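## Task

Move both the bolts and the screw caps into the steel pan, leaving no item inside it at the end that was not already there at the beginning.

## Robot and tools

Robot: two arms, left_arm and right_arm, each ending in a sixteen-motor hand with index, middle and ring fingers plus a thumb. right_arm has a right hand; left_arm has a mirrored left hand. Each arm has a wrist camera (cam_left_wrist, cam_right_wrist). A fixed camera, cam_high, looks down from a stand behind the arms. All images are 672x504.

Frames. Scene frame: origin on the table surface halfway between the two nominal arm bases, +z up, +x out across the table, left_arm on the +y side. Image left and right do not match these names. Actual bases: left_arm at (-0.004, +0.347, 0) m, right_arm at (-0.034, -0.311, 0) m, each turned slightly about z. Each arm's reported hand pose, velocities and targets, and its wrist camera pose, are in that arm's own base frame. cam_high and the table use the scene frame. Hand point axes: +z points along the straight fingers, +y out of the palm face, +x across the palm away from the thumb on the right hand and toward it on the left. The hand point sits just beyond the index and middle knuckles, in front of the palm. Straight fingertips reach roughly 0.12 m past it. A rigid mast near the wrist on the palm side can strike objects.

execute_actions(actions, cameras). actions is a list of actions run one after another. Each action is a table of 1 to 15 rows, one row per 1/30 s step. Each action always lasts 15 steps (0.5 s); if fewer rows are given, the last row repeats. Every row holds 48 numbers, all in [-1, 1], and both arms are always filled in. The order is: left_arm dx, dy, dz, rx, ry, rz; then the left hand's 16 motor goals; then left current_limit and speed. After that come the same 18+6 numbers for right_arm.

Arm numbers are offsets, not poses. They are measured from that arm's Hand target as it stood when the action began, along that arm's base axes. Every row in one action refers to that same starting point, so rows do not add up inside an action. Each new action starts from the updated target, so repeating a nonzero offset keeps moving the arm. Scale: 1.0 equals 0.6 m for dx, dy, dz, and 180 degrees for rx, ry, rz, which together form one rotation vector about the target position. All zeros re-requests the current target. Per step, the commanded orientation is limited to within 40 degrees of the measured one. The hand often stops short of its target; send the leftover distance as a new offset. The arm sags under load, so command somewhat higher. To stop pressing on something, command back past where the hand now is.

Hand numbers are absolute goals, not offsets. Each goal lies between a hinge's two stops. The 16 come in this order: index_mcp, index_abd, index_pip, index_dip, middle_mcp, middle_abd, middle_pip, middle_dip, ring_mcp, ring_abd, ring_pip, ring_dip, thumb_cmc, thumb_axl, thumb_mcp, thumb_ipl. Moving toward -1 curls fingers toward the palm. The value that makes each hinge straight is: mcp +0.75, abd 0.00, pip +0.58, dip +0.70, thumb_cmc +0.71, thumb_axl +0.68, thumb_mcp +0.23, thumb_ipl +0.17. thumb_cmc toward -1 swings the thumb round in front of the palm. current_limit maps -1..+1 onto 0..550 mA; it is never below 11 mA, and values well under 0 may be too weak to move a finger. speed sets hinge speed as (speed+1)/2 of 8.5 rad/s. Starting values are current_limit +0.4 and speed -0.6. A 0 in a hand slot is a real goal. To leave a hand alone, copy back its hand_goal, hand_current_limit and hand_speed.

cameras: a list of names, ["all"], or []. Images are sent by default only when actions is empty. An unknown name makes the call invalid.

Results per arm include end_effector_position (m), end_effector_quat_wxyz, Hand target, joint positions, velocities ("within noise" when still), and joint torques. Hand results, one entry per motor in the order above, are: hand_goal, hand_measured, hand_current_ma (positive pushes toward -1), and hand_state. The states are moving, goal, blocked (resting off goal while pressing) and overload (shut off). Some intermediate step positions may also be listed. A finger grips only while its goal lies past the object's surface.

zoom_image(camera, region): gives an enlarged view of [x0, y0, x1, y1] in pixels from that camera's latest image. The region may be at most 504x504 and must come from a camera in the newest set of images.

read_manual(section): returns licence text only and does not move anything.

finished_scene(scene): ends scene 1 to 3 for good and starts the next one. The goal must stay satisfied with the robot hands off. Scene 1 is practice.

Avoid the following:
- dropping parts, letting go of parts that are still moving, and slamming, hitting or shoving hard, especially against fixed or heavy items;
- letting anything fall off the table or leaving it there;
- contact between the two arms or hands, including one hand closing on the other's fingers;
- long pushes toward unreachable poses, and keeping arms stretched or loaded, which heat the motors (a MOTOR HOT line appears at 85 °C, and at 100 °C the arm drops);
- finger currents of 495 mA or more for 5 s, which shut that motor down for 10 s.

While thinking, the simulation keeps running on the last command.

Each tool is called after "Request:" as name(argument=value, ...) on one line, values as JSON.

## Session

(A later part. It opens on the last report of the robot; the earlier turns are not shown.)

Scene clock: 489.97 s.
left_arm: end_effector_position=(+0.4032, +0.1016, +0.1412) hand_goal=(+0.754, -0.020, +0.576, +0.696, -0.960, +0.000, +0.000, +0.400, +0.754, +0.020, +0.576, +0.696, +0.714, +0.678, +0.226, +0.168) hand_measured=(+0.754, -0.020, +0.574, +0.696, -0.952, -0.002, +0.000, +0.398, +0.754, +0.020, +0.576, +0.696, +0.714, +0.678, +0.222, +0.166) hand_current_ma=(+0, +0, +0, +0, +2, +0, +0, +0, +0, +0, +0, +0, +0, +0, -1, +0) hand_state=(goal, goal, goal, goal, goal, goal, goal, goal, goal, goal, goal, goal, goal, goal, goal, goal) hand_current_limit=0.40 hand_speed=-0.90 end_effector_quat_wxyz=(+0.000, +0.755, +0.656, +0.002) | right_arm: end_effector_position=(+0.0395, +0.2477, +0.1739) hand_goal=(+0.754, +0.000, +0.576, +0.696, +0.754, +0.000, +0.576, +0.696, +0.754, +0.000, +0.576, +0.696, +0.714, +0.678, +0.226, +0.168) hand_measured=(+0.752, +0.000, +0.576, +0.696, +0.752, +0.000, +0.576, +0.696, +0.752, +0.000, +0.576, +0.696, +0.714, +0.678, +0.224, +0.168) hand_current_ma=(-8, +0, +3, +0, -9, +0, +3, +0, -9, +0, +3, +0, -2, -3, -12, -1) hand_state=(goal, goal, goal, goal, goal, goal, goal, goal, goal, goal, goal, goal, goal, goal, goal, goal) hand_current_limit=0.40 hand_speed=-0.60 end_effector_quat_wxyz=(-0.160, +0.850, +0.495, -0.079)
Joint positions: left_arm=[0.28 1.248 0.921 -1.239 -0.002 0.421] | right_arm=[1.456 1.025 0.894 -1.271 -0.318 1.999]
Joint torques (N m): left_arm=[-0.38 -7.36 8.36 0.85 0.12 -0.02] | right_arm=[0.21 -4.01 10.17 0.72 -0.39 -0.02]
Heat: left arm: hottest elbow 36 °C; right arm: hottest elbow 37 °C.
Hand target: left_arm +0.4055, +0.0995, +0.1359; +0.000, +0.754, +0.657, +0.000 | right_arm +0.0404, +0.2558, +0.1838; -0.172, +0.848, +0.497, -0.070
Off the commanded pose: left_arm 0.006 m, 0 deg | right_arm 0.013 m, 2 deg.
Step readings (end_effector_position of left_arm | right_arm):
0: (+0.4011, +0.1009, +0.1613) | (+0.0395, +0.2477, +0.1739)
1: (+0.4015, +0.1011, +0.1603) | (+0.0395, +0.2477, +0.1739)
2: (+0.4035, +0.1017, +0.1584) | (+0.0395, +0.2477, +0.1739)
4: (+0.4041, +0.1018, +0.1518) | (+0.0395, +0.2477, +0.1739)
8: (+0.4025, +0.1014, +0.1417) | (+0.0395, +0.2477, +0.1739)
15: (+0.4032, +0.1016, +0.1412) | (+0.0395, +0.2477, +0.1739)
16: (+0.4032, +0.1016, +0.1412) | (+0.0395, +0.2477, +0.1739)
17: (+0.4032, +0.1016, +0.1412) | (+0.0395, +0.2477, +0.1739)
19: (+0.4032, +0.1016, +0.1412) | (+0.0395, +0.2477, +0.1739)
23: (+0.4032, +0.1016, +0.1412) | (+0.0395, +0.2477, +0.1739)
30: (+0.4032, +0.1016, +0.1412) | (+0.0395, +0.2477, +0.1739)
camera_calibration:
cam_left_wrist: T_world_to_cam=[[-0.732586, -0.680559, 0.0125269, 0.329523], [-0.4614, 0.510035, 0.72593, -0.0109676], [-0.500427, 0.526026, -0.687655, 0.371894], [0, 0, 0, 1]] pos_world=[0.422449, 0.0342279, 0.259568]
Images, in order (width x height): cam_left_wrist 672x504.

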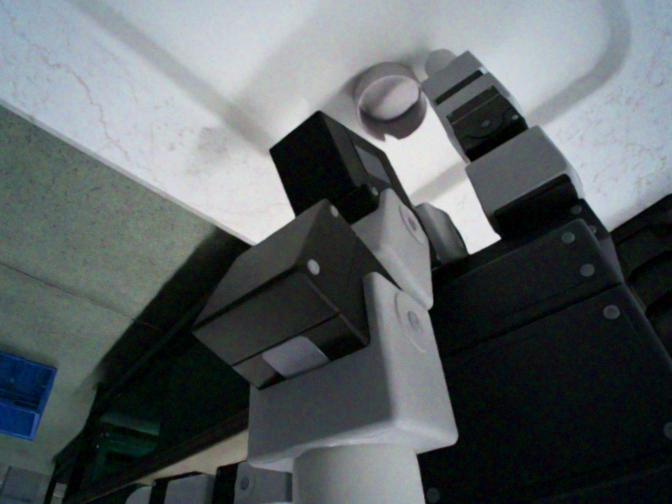

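Request:
execute_actions(actions=[[[0,0,0,0,0,0,0.754,-0.3,0.576,0.696,-0.96,0,0,0.4,0.754,0.3,0.576,0.696,0.714,0.678,0.226,0.168,0.4,-0.9,0,0,0,0,0,0,0.754,0,0.576,0.696,0.754,0,0.576,0.696,0.754,0,0.576,0.696,0.714,0.678,0.226,0.168,0.4,-0.6]],[[0,0,0,0,0,0,0.754,-0.35,0.576,0.696,-0.96,0,0,0.4,0.754,0.35,0.576,0.696,0.714,0.678,0.226,0.168,0.4,-0.9,0,0,0,0,0,0,0.754,0,0.576,0.696,0.754,0,0.576,0.696,0.754,0,0.576,0.696,0.714,0.678,0.226,0.168,0.4,-0.6]]], cameras=["cam_left_wrist"])

Request:
execute_actions(actions=[[[0,0,0.17,0,0,0,0.754,-0.35,0.576,0.696,-0.96,0,0,0.4,0.754,0.35,0.576,0.696,0.714,0.678,0.226,0.168,0.4,-0.9,0,0,0,0,0,0,0.754,0,0.576,0.696,0.754,0,0.576,0.696,0.754,0,0.576,0.696,0.714,0.678,0.226,0.168,0.4,-0.6]],[[0,0,0.06,0,0,0,0.754,-0.35,0.576,0.696,-0.96,0,0,0.4,0.754,0.35,0.576,0.696,0.714,0.678,0.226,0.168,0.4,-0.9,0,0,0,0,0,0,0.754,0,0.576,0.696,0.754,0,0.576,0.696,0.754,0,0.576,0.696,0.714,0.678,0.226,0.168,0.4,-0.6]]], cameras=["cam_left_wrist"])

Scene clock: 497.47 s.
left_arm: end_effector_position=(+0.4032, +0.1016, +0.1412) hand_goal=(+0.754, -0.350, +0.576, +0.696, -0.960, +0.000, +0.000, +0.400, +0.754, +0.350, +0.576, +0.696, +0.714, +0.678, +0.226, +0.168) hand_measured=(+0.754, -0.158, +0.574, +0.696, -0.952, -0.002, +0.000, +0.398, +0.754, +0.136, +0.576, +0.696, +0.714, +0.678, +0.222, +0.166) hand_current_ma=(+0, +385, +0, +0, +2, +0, +0, +0, +0, -385, +0, +0, +0, +0, -1, +0) hand_state=(goal, blocked, goal, goal, goal, goal, goal, goal, goal, blocked, goal, goal, goal, goal, goal, goal) hand_current_limit=0.40 hand_speed=-0.90 end_effector_quat_wxyz=(+0.000, +0.755, +0.656, +0.002) | right_arm: end_effector_position=(+0.0395, +0.2477, +0.1739) hand_goal=(+0.754, +0.000, +0.576, +0.696, +0.754, +0.000, +0.576, +0.696, +0.754, +0.000, +0.576, +0.696, +0.714, +0.678, +0.226, +0.168) hand_measured=(+0.752, +0.000, +0.576, +0.696, +0.752, +0.000, +0.576, +0.696, +0.752, +0.000, +0.576, +0.696, +0.714, +0.678, +0.224, +0.168) hand_current_ma=(-8, +0, +3, +0, -9, +0, +3, +0, -9, +0, +3, +0, -2, -3, -12, -1) hand_state=(goal, goal, goal, goal, goal, goal, goal, goal, goal, goal, goal, goal, goal, goal, goal, goal) hand_current_limit=0.40 hand_speed=-0.60 end_effector_quat_wxyz=(-0.160, +0.850, +0.495, -0.079)
Joint positions: left_arm=[0.28 1.248 0.921 -1.239 -0.002 0.421] | right_arm=[1.456 1.025 0.894 -1.271 -0.318 1.999]
Joint torques (N m): left_arm=[-0.44 -7.24 8.39 0.94 0.12 -0.01] | right_arm=[0.26 -4.01 10.15 0.72 -0.39 -0.02]
Heat: left arm: hottest elbow 36 °C; right arm: hottest elbow 37 °C.
Hand target: left_arm +0.4055, +0.0995, +0.1359; +0.000, +0.754, +0.657, +0.000 | right_arm +0.0404, +0.2558, +0.1838; -0.172, +0.848, +0.497, -0.070
Off the commanded pose: left_arm 0.006 m, 0 deg | right_arm 0.013 m, 2 deg.
Step readings (end_effector_position of left_arm | right_arm):
0: (+0.4032, +0.1016, +0.1412) | (+0.0395, +0.2477, +0.1739)
1: (+0.4032, +0.1016, +0.1412) | (+0.0395, +0.2477, +0.1739)
2: (+0.4032, +0.1016, +0.1412) | (+0.0395, +0.2477, +0.1739)
4: (+0.4032, +0.1016, +0.1412) | (+0.0395, +0.2477, +0.1739)
8: (+0.4032, +0.1016, +0.1412) | (+0.0395, +0.2477, +0.1739)
15: (+0.4032, +0.1016, +0.1412) | (+0.0395, +0.2477, +0.1739)
16: (+0.4032, +0.1016, +0.1412) | (+0.0395, +0.2477, +0.1739)
17: (+0.4032, +0.1016, +0.1412) | (+0.0395, +0.2477, +0.1739)
19: (+0.4032, +0.1016, +0.1412) | (+0.0395, +0.2477, +0.1739)
23: (+0.4032, +0.1016, +0.1412) | (+0.0395, +0.2477, +0.1739)
30: (+0.4032, +0.1016, +0.1412) | (+0.0395, +0.2477, +0.1739)
camera_calibration:
cam_left_wrist: T_world_to_cam=[[-0.732586, -0.680559, 0.0125269, 0.329523], [-0.4614, 0.510035, 0.72593, -0.0109676], [-0.500427, 0.526026, -0.687655, 0.371894], [0, 0, 0, 1]] pos_world=[0.422449, 0.0342279, 0.259568]
Images, in order (width x height): cam_left_wrist 672x504.

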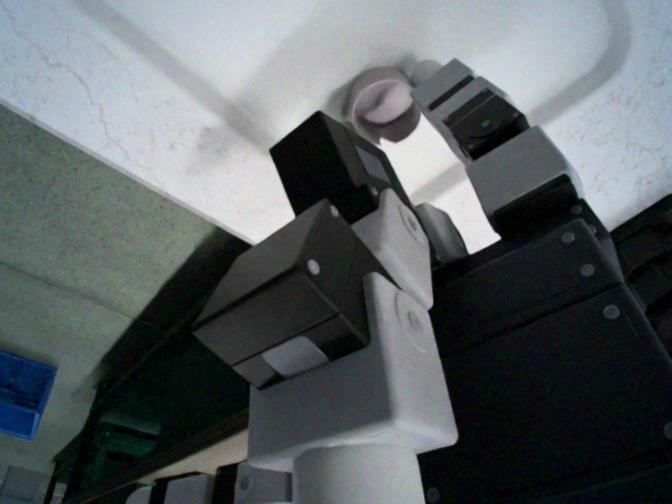

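Scene clock: 498.67 s.
left_arm: end_effector_position=(+0.3962, +0.0992, +0.2597) hand_goal=(+0.754, -0.350, +0.576, +0.696, -0.960, +0.000, +0.000, +0.400, +0.754, +0.350, +0.576, +0.696, +0.714, +0.678, +0.226, +0.168) hand_measured=(+0.756, -0.160, +0.576, +0.696, -0.950, -0.002, +0.000, +0.398, +0.750, +0.136, +0.574, +0.696, +0.714, +0.678, +0.222, +0.166) hand_current_ma=(+0, +385, +0, +0, +3, +0, +0, +0, -1, -385, +0, +0, +0, +0, -1, +0) hand_state=(goal, blocked, goal, goal, goal, goal, goal, goal, goal, blocked, goal, goal, goal, goal, goal, goal) hand_current_limit=0.40 hand_speed=-0.90 end_effector_quat_wxyz=(-0.005, +0.755, +0.656, -0.009) | right_arm: end_effector_position=(+0.0395, +0.2477, +0.1739) hand_goal=(+0.754, +0.000, +0.576, +0.696, +0.754, +0.000, +0.576, +0.696, +0.754, +0.000, +0.576, +0.696, +0.714, +0.678, +0.226, +0.168) hand_measured=(+0.752, +0.000, +0.576, +0.696, +0.752, +0.000, +0.576, +0.696, +0.752, +0.000, +0.576, +0.696, +0.714, +0.678, +0.224, +0.168) hand_current_ma=(-8, +0, +3, +0, -9, +0, +3, +0, -9, +0, +3, +0, -2, -3, -12, -1) hand_state=(goal, goal, goal, goal, goal, goal, goal, goal, goal, goal, goal, goal, goal, goal, goal, goal) hand_current_limit=0.40 hand_speed=-0.60 end_effector_quat_wxyz=(-0.160, +0.850, +0.495, -0.079)
Joint positions: left_arm=[0.28 1.191 1.195 -1.596 -0.002 0.421] | right_arm=[1.456 1.025 0.894 -1.271 -0.318 1.999]
Joint torques (N m): left_arm=[-0.44 -7.24 12.89 -0.08 0.1 0] | right_arm=[0.26 -4.01 10.18 0.73 -0.39 -0.02]
Heat: left arm: hottest elbow 36 °C; right arm: hottest elbow 37 °C.
Hand target: left_arm +0.4055, +0.0993, +0.2739; +0.000, +0.754, +0.657, +0.000 | right_arm +0.0404, +0.2558, +0.1838; -0.172, +0.848, +0.497, -0.070
Off the commanded pose: left_arm 0.017 m, 1 deg | right_arm 0.013 m, 2 deg.
Step readings (end_effector_position of left_arm | right_arm):
0: (+0.4032, +0.1016, +0.1412) | (+0.0395, +0.2477, +0.1739)
1: (+0.4003, +0.1007, +0.1437) | (+0.0395, +0.2477, +0.1739)
2: (+0.3929, +0.0985, +0.1507) | (+0.0395, +0.2477, +0.1739)
4: (+0.3885, +0.0972, +0.1760) | (+0.0395, +0.2477, +0.1739)
8: (+0.3994, +0.1003, +0.2279) | (+0.0395, +0.2477, +0.1739)
15: (+0.3999, +0.1003, +0.2349) | (+0.0395, +0.2477, +0.1739)
16: (+0.3981, +0.0998, +0.2356) | (+0.0395, +0.2477, +0.1739)
17: (+0.3954, +0.0990, +0.2382) | (+0.0395, +0.2477, +0.1739)
19: (+0.3931, +0.0984, +0.2465) | (+0.0395, +0.2477, +0.1739)
23: (+0.3969, +0.0995, +0.2595) | (+0.0395, +0.2477, +0.1739)
30: (+0.3962, +0.0992, +0.2597) | (+0.0395, +0.2477, +0.1739)
camera_calibration:
cam_left_wrist: T_world_to_cam=[[-0.732278, -0.680106, 0.0350007, 0.315259], [-0.443946, 0.515712, 0.732771, -0.108415], [-0.516413, 0.521053, -0.679574, 0.455814], [0, 0, 0, 1]] pos_world=[0.418115, 0.0328172, 0.378169]
Images, in order (width x height): cam_left_wrist 672x504.

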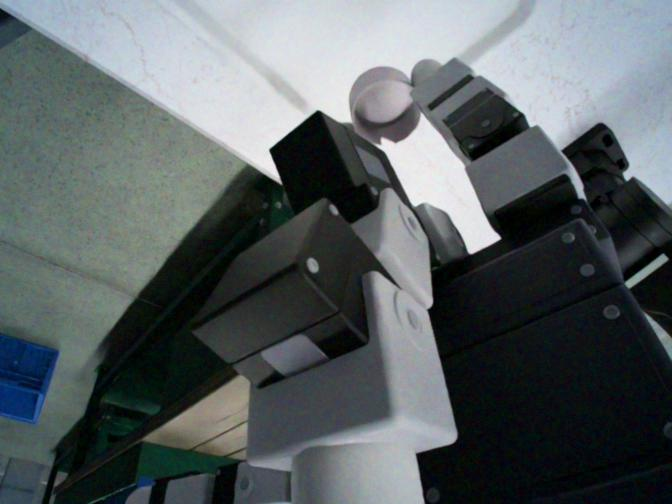

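Request:
execute_actions(actions=[[[0.0565,-0.1505,0,0,0,0,0.754,-0.35,0.576,0.696,-0.96,0,0,0.4,0.754,0.35,0.576,0.696,0.714,0.678,0.226,0.168,0.4,-0.9,0,0,0,0,0,0,0.754,0,0.576,0.696,0.754,0,0.576,0.696,0.754,0,0.576,0.696,0.714,0.678,0.226,0.168,0.4,-0.6]],[[0.0565,-0.1505,0,0,0,0,0.754,-0.35,0.576,0.696,-0.96,0,0,0.4,0.754,0.35,0.576,0.696,0.714,0.678,0.226,0.168,0.4,-0.9,0,0,0,0,0,0,0.754,0,0.576,0.696,0.754,0,0.576,0.696,0.754,0,0.576,0.696,0.714,0.678,0.226,0.168,0.4,-0.6]],[[0.0565,-0.1505,0,0,0,0,0.754,-0.35,0.576,0.696,-0.96,0,0,0.4,0.754,0.35,0.576,0.696,0.714,0.678,0.226,0.168,0.4,-0.9,0,0,0,0,0,0,0.754,0,0.576,0.696,0.754,0,0.576,0.696,0.754,0,0.576,0.696,0.714,0.678,0.226,0.168,0.4,-0.6]],[[0.0565,-0.1505,-0.03,0,0,0,0.754,-0.35,0.576,0.696,-0.96,0,0,0.4,0.754,0.35,0.576,0.696,0.714,0.678,0.226,0.168,0.4,-0.9,0,0,0,0,0,0,0.754,0,0.576,0.696,0.754,0,0.576,0.696,0.754,0,0.576,0.696,0.714,0.678,0.226,0.168,0.4,-0.6]],[[0,0,-0.05,0,0,0,0.754,-0.35,0.576,0.696,-0.96,0,0,0.4,0.754,0.35,0.576,0.696,0.714,0.678,0.226,0.168,0.4,-0.9,0,0,0,0,0,0,0.754,0,0.576,0.696,0.754,0,0.576,0.696,0.754,0,0.576,0.696,0.714,0.678,0.226,0.168,0.4,-0.6]]], cameras=["cam_left_wrist"])

Scene clock: 512.30 s.
left_arm: end_effector_position=(+0.5397, -0.2628, +0.2299) hand_goal=(+0.754, -0.350, +0.576, +0.696, -0.960, +0.000, +0.000, +0.400, +0.754, +0.350, +0.576, +0.696, +0.714, +0.678, +0.226, +0.168) hand_measured=(+0.760, -0.160, +0.578, +0.696, -0.950, +0.002, +0.000, +0.398, +0.746, +0.136, +0.574, +0.696, +0.714, +0.678, +0.222, +0.166) hand_current_ma=(+2, +385, +0, +0, +3, +0, +0, +0, -3, -385, +0, +0, +0, +0, -1, +0) hand_state=(goal, blocked, goal, goal, goal, goal, goal, goal, goal, blocked, goal, goal, goal, goal, goal, goal) hand_current_limit=0.40 hand_speed=-0.90 end_effector_quat_wxyz=(-0.001, +0.758, +0.652, +0.000) | right_arm: end_effector_position=(+0.0395, +0.2477, +0.1739) hand_goal=(+0.754, +0.000, +0.576, +0.696, +0.754, +0.000, +0.576, +0.696, +0.754, +0.000, +0.576, +0.696, +0.714, +0.678, +0.226, +0.168) hand_measured=(+0.752, +0.000, +0.576, +0.696, +0.752, +0.000, +0.576, +0.696, +0.752, +0.000, +0.576, +0.696, +0.714, +0.678, +0.224, +0.168) hand_current_ma=(-8, +0, +3, +0, -9, +0, +3, +0, -9, +0, +3, +0, -2, -3, -12, -1) hand_state=(goal, goal, goal, goal, goal, goal, goal, goal, goal, goal, goal, goal, goal, goal, goal, goal) hand_current_limit=0.40 hand_speed=-0.60 end_effector_quat_wxyz=(-0.160, +0.850, +0.495, -0.079)
Joint positions: left_arm=[-0.541 1.724 1.68 -1.529 0 -0.39] | right_arm=[1.456 1.025 0.894 -1.271 -0.318 1.999]
Joint torques (N m): left_arm=[0.03 -15.33 8.65 0.77 -0.08 -0.03] | right_arm=[0.26 -3.96 10.17 0.72 -0.39 -0.02]
Heat: left arm: hottest elbow 36 °C; right arm: hottest elbow 37 °C.
Hand target: left_arm +0.5412, -0.2616, +0.2260; -0.001, +0.754, +0.657, +0.000 | right_arm +0.0404, +0.2558, +0.1838; -0.172, +0.848, +0.497, -0.070
Off the commanded pose: left_arm 0.004 m, 1 deg | right_arm 0.013 m, 2 deg.
Step readings (end_effector_position of left_arm | right_arm):
0: (+0.3962, +0.0992, +0.2597) | (+0.0395, +0.2477, +0.1739)
1: (+0.3976, +0.0944, +0.2598) | (+0.0395, +0.2477, +0.1739)
2: (+0.4011, +0.0819, +0.2596) | (+0.0395, +0.2477, +0.1739)
4: (+0.4107, +0.0365, +0.2595) | (+0.0395, +0.2477, +0.1739)
8: (+0.4236, -0.0158, +0.2592) | (+0.0395, +0.2477, +0.1739)
15: (+0.4254, +0.0055, +0.2566) | (+0.0395, +0.2477, +0.1739)
16: (+0.4266, +0.0035, +0.2571) | (+0.0395, +0.2477, +0.1739)
17: (+0.4309, -0.0081, +0.2591) | (+0.0395, +0.2477, +0.1739)
19: (+0.4426, -0.0492, +0.2632) | (+0.0395, +0.2477, +0.1739)
23: (+0.4576, -0.1023, +0.2611) | (+0.0395, +0.2477, +0.1739)
30: (+0.4624, -0.0829, +0.2566) | (+0.0395, +0.2477, +0.1739)
31: (+0.4637, -0.0841, +0.2573) | (+0.0395, +0.2477, +0.1739)
32: (+0.4691, -0.0934, +0.2611) | (+0.0395, +0.2477, +0.1739)
34: (+0.4817, -0.1305, +0.2683) | (+0.0395, +0.2477, +0.1739)
38: (+0.4927, -0.1876, +0.2653) | (+0.0395, +0.2477, +0.1739)
45: (+0.4978, -0.1747, +0.2577) | (+0.0395, +0.2477, +0.1739)
46: (+0.4995, -0.1752, +0.2577) | (+0.0395, +0.2477, +0.1739)
47: (+0.5065, -0.1820, +0.2612) | (+0.0395, +0.2477, +0.1739)
49: (+0.5209, -0.2135, +0.2649) | (+0.0395, +0.2477, +0.1739)
53: (+0.5278, -0.2690, +0.2495) | (+0.0395, +0.2477, +0.1739)
60: (+0.5300, -0.2657, +0.2358) | (+0.0395, +0.2477, +0.1739)
61: (+0.5314, -0.2643, +0.2349) | (+0.0395, +0.2477, +0.1739)
62: (+0.5343, -0.2648, +0.2342) | (+0.0395, +0.2477, +0.1739)
64: (+0.5383, -0.2635, +0.2318) | (+0.0395, +0.2477, +0.1739)
68: (+0.5394, -0.2627, +0.2298) | (+0.0395, +0.2477, +0.1739)
75: (+0.5397, -0.2628, +0.2299) | (+0.0395, +0.2477, +0.1739)
camera_calibration:
cam_left_wrist: T_world_to_cam=[[-0.74003, -0.672331, 0.0180976, 0.185333], [-0.451995, 0.517073, 0.726868, 0.169954], [-0.498053, 0.529724, -0.686539, 0.692249], [0, 0, 0, 1]] pos_world=[0.558747, -0.329974, 0.348368]
Images, in order (width x height): cam_left_wrist 672x504.

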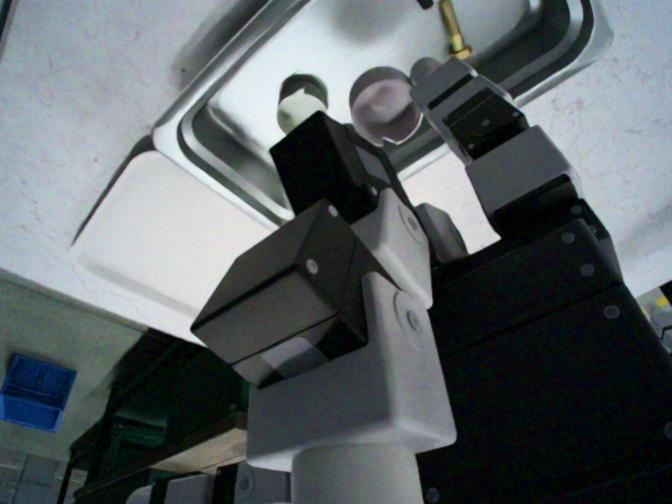

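Request:
execute_actions(actions=[[[0,0,-0.075,0,0,0,0.754,-0.35,0.576,0.696,-0.96,0,0,0.4,0.754,0.35,0.576,0.696,0.714,0.678,0.226,0.168,0.4,-0.9,0,0,0,0,0,0,0.754,0,0.576,0.696,0.754,0,0.576,0.696,0.754,0,0.576,0.696,0.714,0.678,0.226,0.168,0.4,-0.6]],[[0,0,-0.05,0,0,0,0.754,-0.35,0.576,0.696,-0.96,0,0,0.4,0.754,0.35,0.576,0.696,0.714,0.678,0.226,0.168,0.4,-0.9,0,0,0,0,0,0,0.754,0,0.576,0.696,0.754,0,0.576,0.696,0.754,0,0.576,0.696,0.714,0.678,0.226,0.168,0.4,-0.6]]], cameras=["cam_left_wrist"])

Request:
zoom_image(camera="cam_left_wrist", region=[200, 0, 536, 200])

Scene clock: 522.20 s.
left_arm: end_effector_position=(+0.5386, -0.2620, +0.1606) hand_goal=(+0.754, -0.350, +0.576, +0.696, -0.960, +0.000, +0.000, +0.400, +0.754, +0.350, +0.576, +0.696, +0.714, +0.678, +0.226, +0.168) hand_measured=(+0.762, -0.160, +0.580, +0.696, -0.952, +0.002, +0.000, +0.398, +0.746, +0.136, +0.574, +0.696, +0.714, +0.678, +0.222, +0.166) hand_current_ma=(+2, +385, +0, +0, +3, +0, +0, +0, -3, -385, +0, +0, +0, +0, -1, +0) hand_state=(goal, blocked, goal, goal, goal, goal, goal, goal, goal, blocked, goal, goal, goal, goal, goal, goal) hand_current_limit=0.40 hand_speed=-0.90 end_effector_quat_wxyz=(+0.003, +0.758, +0.652, +0.001) | right_arm: end_effector_position=(+0.0395, +0.2477, +0.1739) hand_goal=(+0.754, +0.000, +0.576, +0.696, +0.754, +0.000, +0.576, +0.696, +0.754, +0.000, +0.576, +0.696, +0.714, +0.678, +0.226, +0.168) hand_measured=(+0.752, +0.000, +0.576, +0.696, +0.752, +0.000, +0.576, +0.696, +0.752, +0.000, +0.576, +0.696, +0.714, +0.678, +0.224, +0.168) hand_current_ma=(-8, +0, +3, +0, -9, +0, +3, +0, -9, +0, +3, +0, -2, -3, -12, -1) hand_state=(goal, goal, goal, goal, goal, goal, goal, goal, goal, goal, goal, goal, goal, goal, goal, goal) hand_current_limit=0.40 hand_speed=-0.60 end_effector_quat_wxyz=(-0.160, +0.850, +0.495, -0.079)
Joint positions: left_arm=[-0.541 1.74 1.516 -1.34 0 -0.392] | right_arm=[1.456 1.025 0.894 -1.271 -0.318 1.999]
Joint torques (N m): left_arm=[0.21 -14.21 8.79 0.79 -0.07 -0.02] | right_arm=[0.21 -4.01 10.17 0.73 -0.39 -0.02]
Heat: left arm: hottest elbow 37 °C; right arm: hottest elbow 37 °C.
Hand target: left_arm +0.5412, -0.2617, +0.1510; +0.000, +0.754, +0.657, +0.000 | right_arm +0.0404, +0.2558, +0.1838; -0.172, +0.848, +0.497, -0.070
Off the commanded pose: left_arm 0.010 m, 1 deg | right_arm 0.013 m, 2 deg.
Step readings (end_effector_position of left_arm | right_arm):
0: (+0.5397, -0.2627, +0.2299) | (+0.0395, +0.2477, +0.1739)
1: (+0.5401, -0.2630, +0.2266) | (+0.0395, +0.2477, +0.1739)
2: (+0.5413, -0.2637, +0.2223) | (+0.0395, +0.2477, +0.1739)
4: (+0.5400, -0.2629, +0.2077) | (+0.0395, +0.2477, +0.1739)
8: (+0.5357, -0.2603, +0.1856) | (+0.0395, +0.2477, +0.1739)
15: (+0.5374, -0.2613, +0.1843) | (+0.0395, +0.2477, +0.1739)
16: (+0.5380, -0.2617, +0.1827) | (+0.0395, +0.2477, +0.1739)
17: (+0.5400, -0.2629, +0.1806) | (+0.0395, +0.2477, +0.1739)
19: (+0.5401, -0.2629, +0.1723) | (+0.0395, +0.2477, +0.1739)
23: (+0.5377, -0.2615, +0.1610) | (+0.0395, +0.2477, +0.1739)
30: (+0.5386, -0.2620, +0.1606) | (+0.0395, +0.2477, +0.1739)
camera_calibration:
cam_left_wrist: T_world_to_cam=[[-0.739103, -0.673415, 0.0154549, 0.185916], [-0.458504, 0.519773, 0.72084, 0.22464], [-0.493457, 0.525689, -0.692929, 0.641288], [0, 0, 0, 1]] pos_world=[0.556857, -0.328681, 0.279565]
Images, in order (width x height): cam_left_wrist 672x504.

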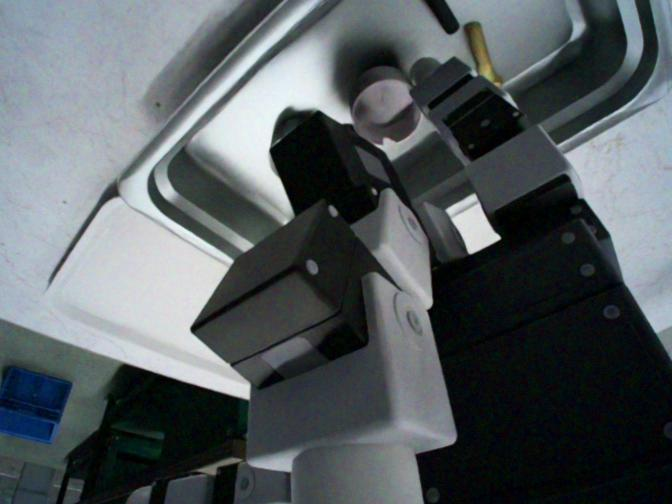

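Scaled by 1.500 from the camera's 672x504 image, which has a finer 960x720 frame.

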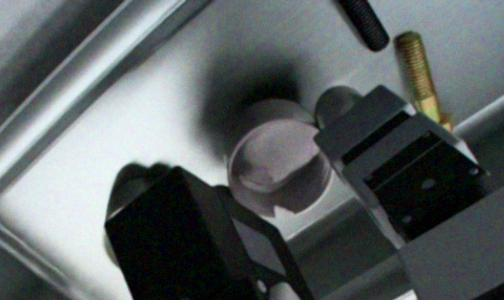

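Request:
execute_actions(actions=[[[0,0,-0.033,0,0,0,0.754,-0.35,0.576,0.696,-0.96,0,0,0.4,0.754,0.35,0.576,0.696,0.714,0.678,0.226,0.168,0.4,-0.9,0,0,0,0,0,0,0.754,0,0.576,0.696,0.754,0,0.576,0.696,0.754,0,0.576,0.696,0.714,0.678,0.226,0.168,0.4,-0.6]],[[0,0,0,0,0,0,0.754,-0.09,0.576,0.696,-0.96,0,0,0.4,0.754,0.09,0.576,0.696,0.714,0.678,0.226,0.168,0.4,-0.9,0,0,0,0,0,0,0.754,0,0.576,0.696,0.754,0,0.576,0.696,0.754,0,0.576,0.696,0.714,0.678,0.226,0.168,0.4,-0.6]]], cameras=["cam_left_wrist"])

Scene clock: 527.57 s.
left_arm: end_effector_position=(+0.5396, -0.2626, +0.1451) hand_goal=(+0.754, -0.090, +0.576, +0.696, -0.960, +0.000, +0.000, +0.400, +0.754, +0.090, +0.576, +0.696, +0.714, +0.678, +0.226, +0.168) hand_measured=(+0.754, -0.092, +0.578, +0.696, -0.952, +0.002, +0.000, +0.398, +0.748, +0.092, +0.574, +0.696, +0.714, +0.678, +0.222, +0.166) hand_current_ma=(+0, +0, +0, +0, +3, +0, +0, +0, -1, +0, +0, +0, +0, +0, -1, +0) hand_state=(goal, goal, goal, goal, goal, goal, goal, goal, goal, goal, goal, goal, goal, goal, goal, goal) hand_current_limit=0.40 hand_speed=-0.90 end_effector_quat_wxyz=(+0.007, +0.758, +0.652, +0.002) | right_arm: end_effector_position=(+0.0395, +0.2477, +0.1739) hand_goal=(+0.754, +0.000, +0.576, +0.696, +0.754, +0.000, +0.576, +0.696, +0.754, +0.000, +0.576, +0.696, +0.714, +0.678, +0.226, +0.168) hand_measured=(+0.752, +0.000, +0.576, +0.696, +0.752, +0.000, +0.576, +0.696, +0.752, +0.000, +0.576, +0.696, +0.714, +0.678, +0.224, +0.168) hand_current_ma=(-8, +0, +3, +0, -9, +0, +3, +0, -9, +0, +3, +0, -2, -3, -12, -1) hand_state=(goal, goal, goal, goal, goal, goal, goal, goal, goal, goal, goal, goal, goal, goal, goal, goal) hand_current_limit=0.40 hand_speed=-0.60 end_effector_quat_wxyz=(-0.160, +0.850, +0.495, -0.079)
Joint positions: left_arm=[-0.541 1.748 1.484 -1.292 0 -0.392] | right_arm=[1.456 1.025 0.894 -1.271 -0.318 1.999]
Joint torques (N m): left_arm=[0.26 -13.92 8.4 0.84 -0.08 -0.02] | right_arm=[0.26 -3.96 10.15 0.73 -0.39 -0.02]
Heat: left arm: hottest elbow 37 °C; right arm: hottest elbow 37 °C.
Hand target: left_arm +0.5412, -0.2617, +0.1312; +0.000, +0.754, +0.657, +0.000 | right_arm +0.0404, +0.2558, +0.1838; -0.172, +0.848, +0.497, -0.070
Off the commanded pose: left_arm 0.014 m, 1 deg | right_arm 0.013 m, 2 deg.
Step readings (end_effector_position of left_arm | right_arm):
0: (+0.5386, -0.2620, +0.1606) | (+0.0395, +0.2477, +0.1739)
1: (+0.5389, -0.2622, +0.1595) | (+0.0395, +0.2477, +0.1739)
2: (+0.5404, -0.2631, +0.1579) | (+0.0395, +0.2477, +0.1739)
4: (+0.5405, -0.2632, +0.1519) | (+0.0395, +0.2477, +0.1739)
8: (+0.5390, -0.2622, +0.1449) | (+0.0395, +0.2477, +0.1739)
15: (+0.5393, -0.2624, +0.1450) | (+0.0395, +0.2477, +0.1739)
16: (+0.5393, -0.2624, +0.1450) | (+0.0395, +0.2477, +0.1739)
17: (+0.5393, -0.2624, +0.1450) | (+0.0395, +0.2477, +0.1739)
19: (+0.5393, -0.2624, +0.1450) | (+0.0395, +0.2477, +0.1739)
23: (+0.5393, -0.2624, +0.1450) | (+0.0395, +0.2477, +0.1739)
30: (+0.5395, -0.2626, +0.1451) | (+0.0395, +0.2477, +0.1739)
camera_calibration:
cam_left_wrist: T_world_to_cam=[[-0.739174, -0.673386, 0.0131449, 0.186886], [-0.46346, 0.522706, 0.71553, 0.240708], [-0.488699, 0.522809, -0.698458, 0.628746], [0, 0, 0, 1]] pos_world=[0.556967, -0.328687, 0.264462]
Images, in order (width x height): cam_left_wrist 672x504.

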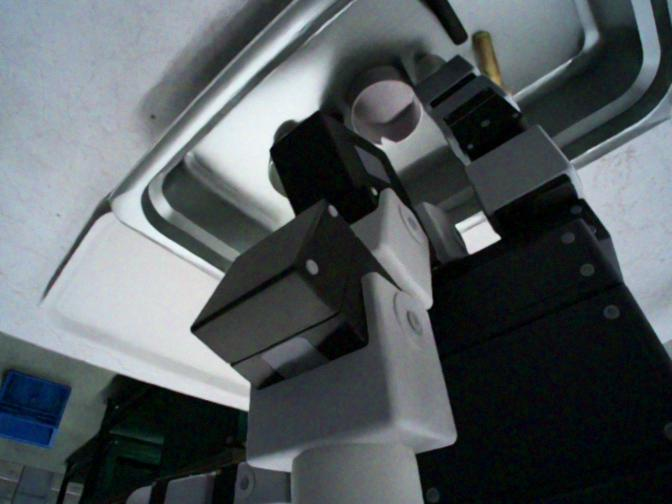

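Request:
execute_actions(actions=[[[0,0,0.07,0,0,0,0.754,-0.09,0.576,0.696,-0.96,0,0,0.4,0.754,0.09,0.576,0.696,0.714,0.678,0.226,0.168,0.4,-0.9,0,0,0,0,0,0,0.754,0,0.576,0.696,0.754,0,0.576,0.696,0.754,0,0.576,0.696,0.714,0.678,0.226,0.168,0.4,-0.6]],[[0,0,0.11,0,0,0,0.754,-0.09,0.576,0.696,-0.96,0,0,0.4,0.754,0.09,0.576,0.696,0.714,0.678,0.226,0.168,0.4,-0.9,0,0,0,0,0,0,0.754,0,0.576,0.696,0.754,0,0.576,0.696,0.754,0,0.576,0.696,0.714,0.678,0.226,0.168,0.4,-0.6]]], cameras=["cam_left_wrist","cam_high"])

Scene clock: 531.87 s.
left_arm: end_effector_position=(+0.5351, -0.2597, +0.2347) hand_goal=(+0.754, -0.090, +0.576, +0.696, -0.960, +0.000, +0.000, +0.400, +0.754, +0.090, +0.576, +0.696, +0.714, +0.678, +0.226, +0.168) hand_measured=(+0.752, -0.092, +0.578, +0.696, -0.950, +0.002, +0.000, +0.398, +0.752, +0.092, +0.574, +0.696, +0.714, +0.678, +0.222, +0.166) hand_current_ma=(+0, +0, +0, +0, +3, +0, +0, +0, +0, +0, +0, +0, +0, +0, -1, +0) hand_state=(goal, goal, goal, goal, goal, goal, goal, goal, goal, goal, goal, goal, goal, goal, goal, goal) hand_current_limit=0.40 hand_speed=-0.90 end_effector_quat_wxyz=(-0.003, +0.758, +0.653, -0.001) | right_arm: end_effector_position=(+0.0395, +0.2477, +0.1739) hand_goal=(+0.754, +0.000, +0.576, +0.696, +0.754, +0.000, +0.576, +0.696, +0.754, +0.000, +0.576, +0.696, +0.714, +0.678, +0.226, +0.168) hand_measured=(+0.752, +0.000, +0.576, +0.696, +0.752, +0.000, +0.576, +0.696, +0.752, +0.000, +0.576, +0.696, +0.714, +0.678, +0.224, +0.168) hand_current_ma=(-8, +0, +3, +0, -9, +0, +3, +0, -9, +0, +3, +0, -2, -3, -12, -1) hand_state=(goal, goal, goal, goal, goal, goal, goal, goal, goal, goal, goal, goal, goal, goal, goal, goal) hand_current_limit=0.40 hand_speed=-0.60 end_effector_quat_wxyz=(-0.160, +0.850, +0.495, -0.079)
Joint positions: left_arm=[-0.541 1.712 1.677 -1.542 0 -0.392] | right_arm=[1.456 1.025 0.894 -1.271 -0.318 1.999]
Joint torques (N m): left_arm=[0.21 -14.45 11.92 -0.14 -0.06 -0.02] | right_arm=[0.26 -4.01 10.17 0.72 -0.39 -0.02]
Heat: left arm: hottest elbow 37 °C; right arm: hottest elbow 37 °C.
Hand target: left_arm +0.5412, -0.2617, +0.2391; -0.001, +0.754, +0.657, +0.000 | right_arm +0.0404, +0.2558, +0.1838; -0.172, +0.848, +0.497, -0.070
Off the commanded pose: left_arm 0.008 m, 1 deg | right_arm 0.013 m, 2 deg.
Step readings (end_effector_position of left_arm | right_arm):
0: (+0.5396, -0.2626, +0.1451) | (+0.0395, +0.2477, +0.1739)
1: (+0.5377, -0.2615, +0.1451) | (+0.0395, +0.2477, +0.1739)
2: (+0.5351, -0.2599, +0.1461) | (+0.0395, +0.2477, +0.1739)
4: (+0.5307, -0.2572, +0.1487) | (+0.0395, +0.2477, +0.1739)
8: (+0.5301, -0.2568, +0.1516) | (+0.0395, +0.2477, +0.1739)
15: (+0.5298, -0.2566, +0.1518) | (+0.0395, +0.2477, +0.1739)
16: (+0.5277, -0.2554, +0.1545) | (+0.0395, +0.2477, +0.1739)
17: (+0.5249, -0.2537, +0.1592) | (+0.0395, +0.2477, +0.1739)
19: (+0.5246, -0.2535, +0.1797) | (+0.0395, +0.2477, +0.1739)
23: (+0.5340, -0.2591, +0.2217) | (+0.0395, +0.2477, +0.1739)
30: (+0.5352, -0.2598, +0.2347) | (+0.0395, +0.2477, +0.1739)
camera_calibration:
cam_left_wrist: T_world_to_cam=[[-0.738416, -0.674082, 0.0188239, 0.182371], [-0.450976, 0.514386, 0.729402, 0.160966], [-0.50136, 0.530113, -0.683827, 0.692882], [0, 0, 0, 1]] pos_world=[0.554641, -0.327171, 0.352969]
Images, in order (width x height): cam_high 672x504, cam_left_wrist 672x504.

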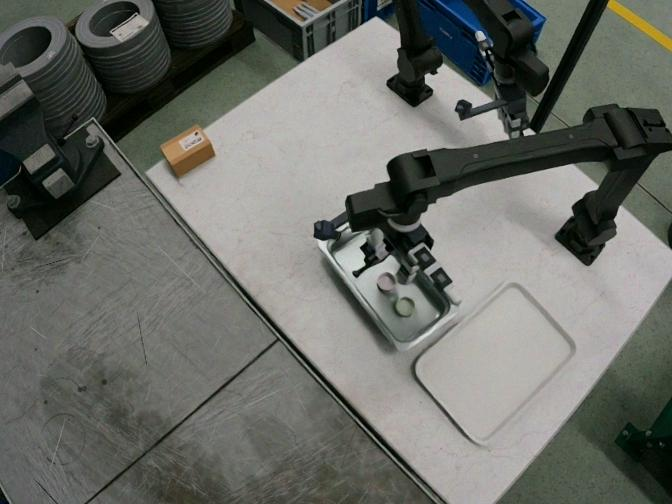

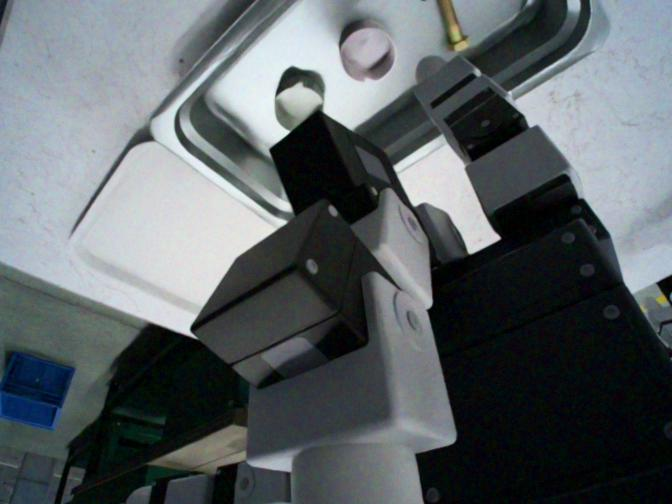

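Request:
finished_scene(scene=3)

The scene is finished: the task was done.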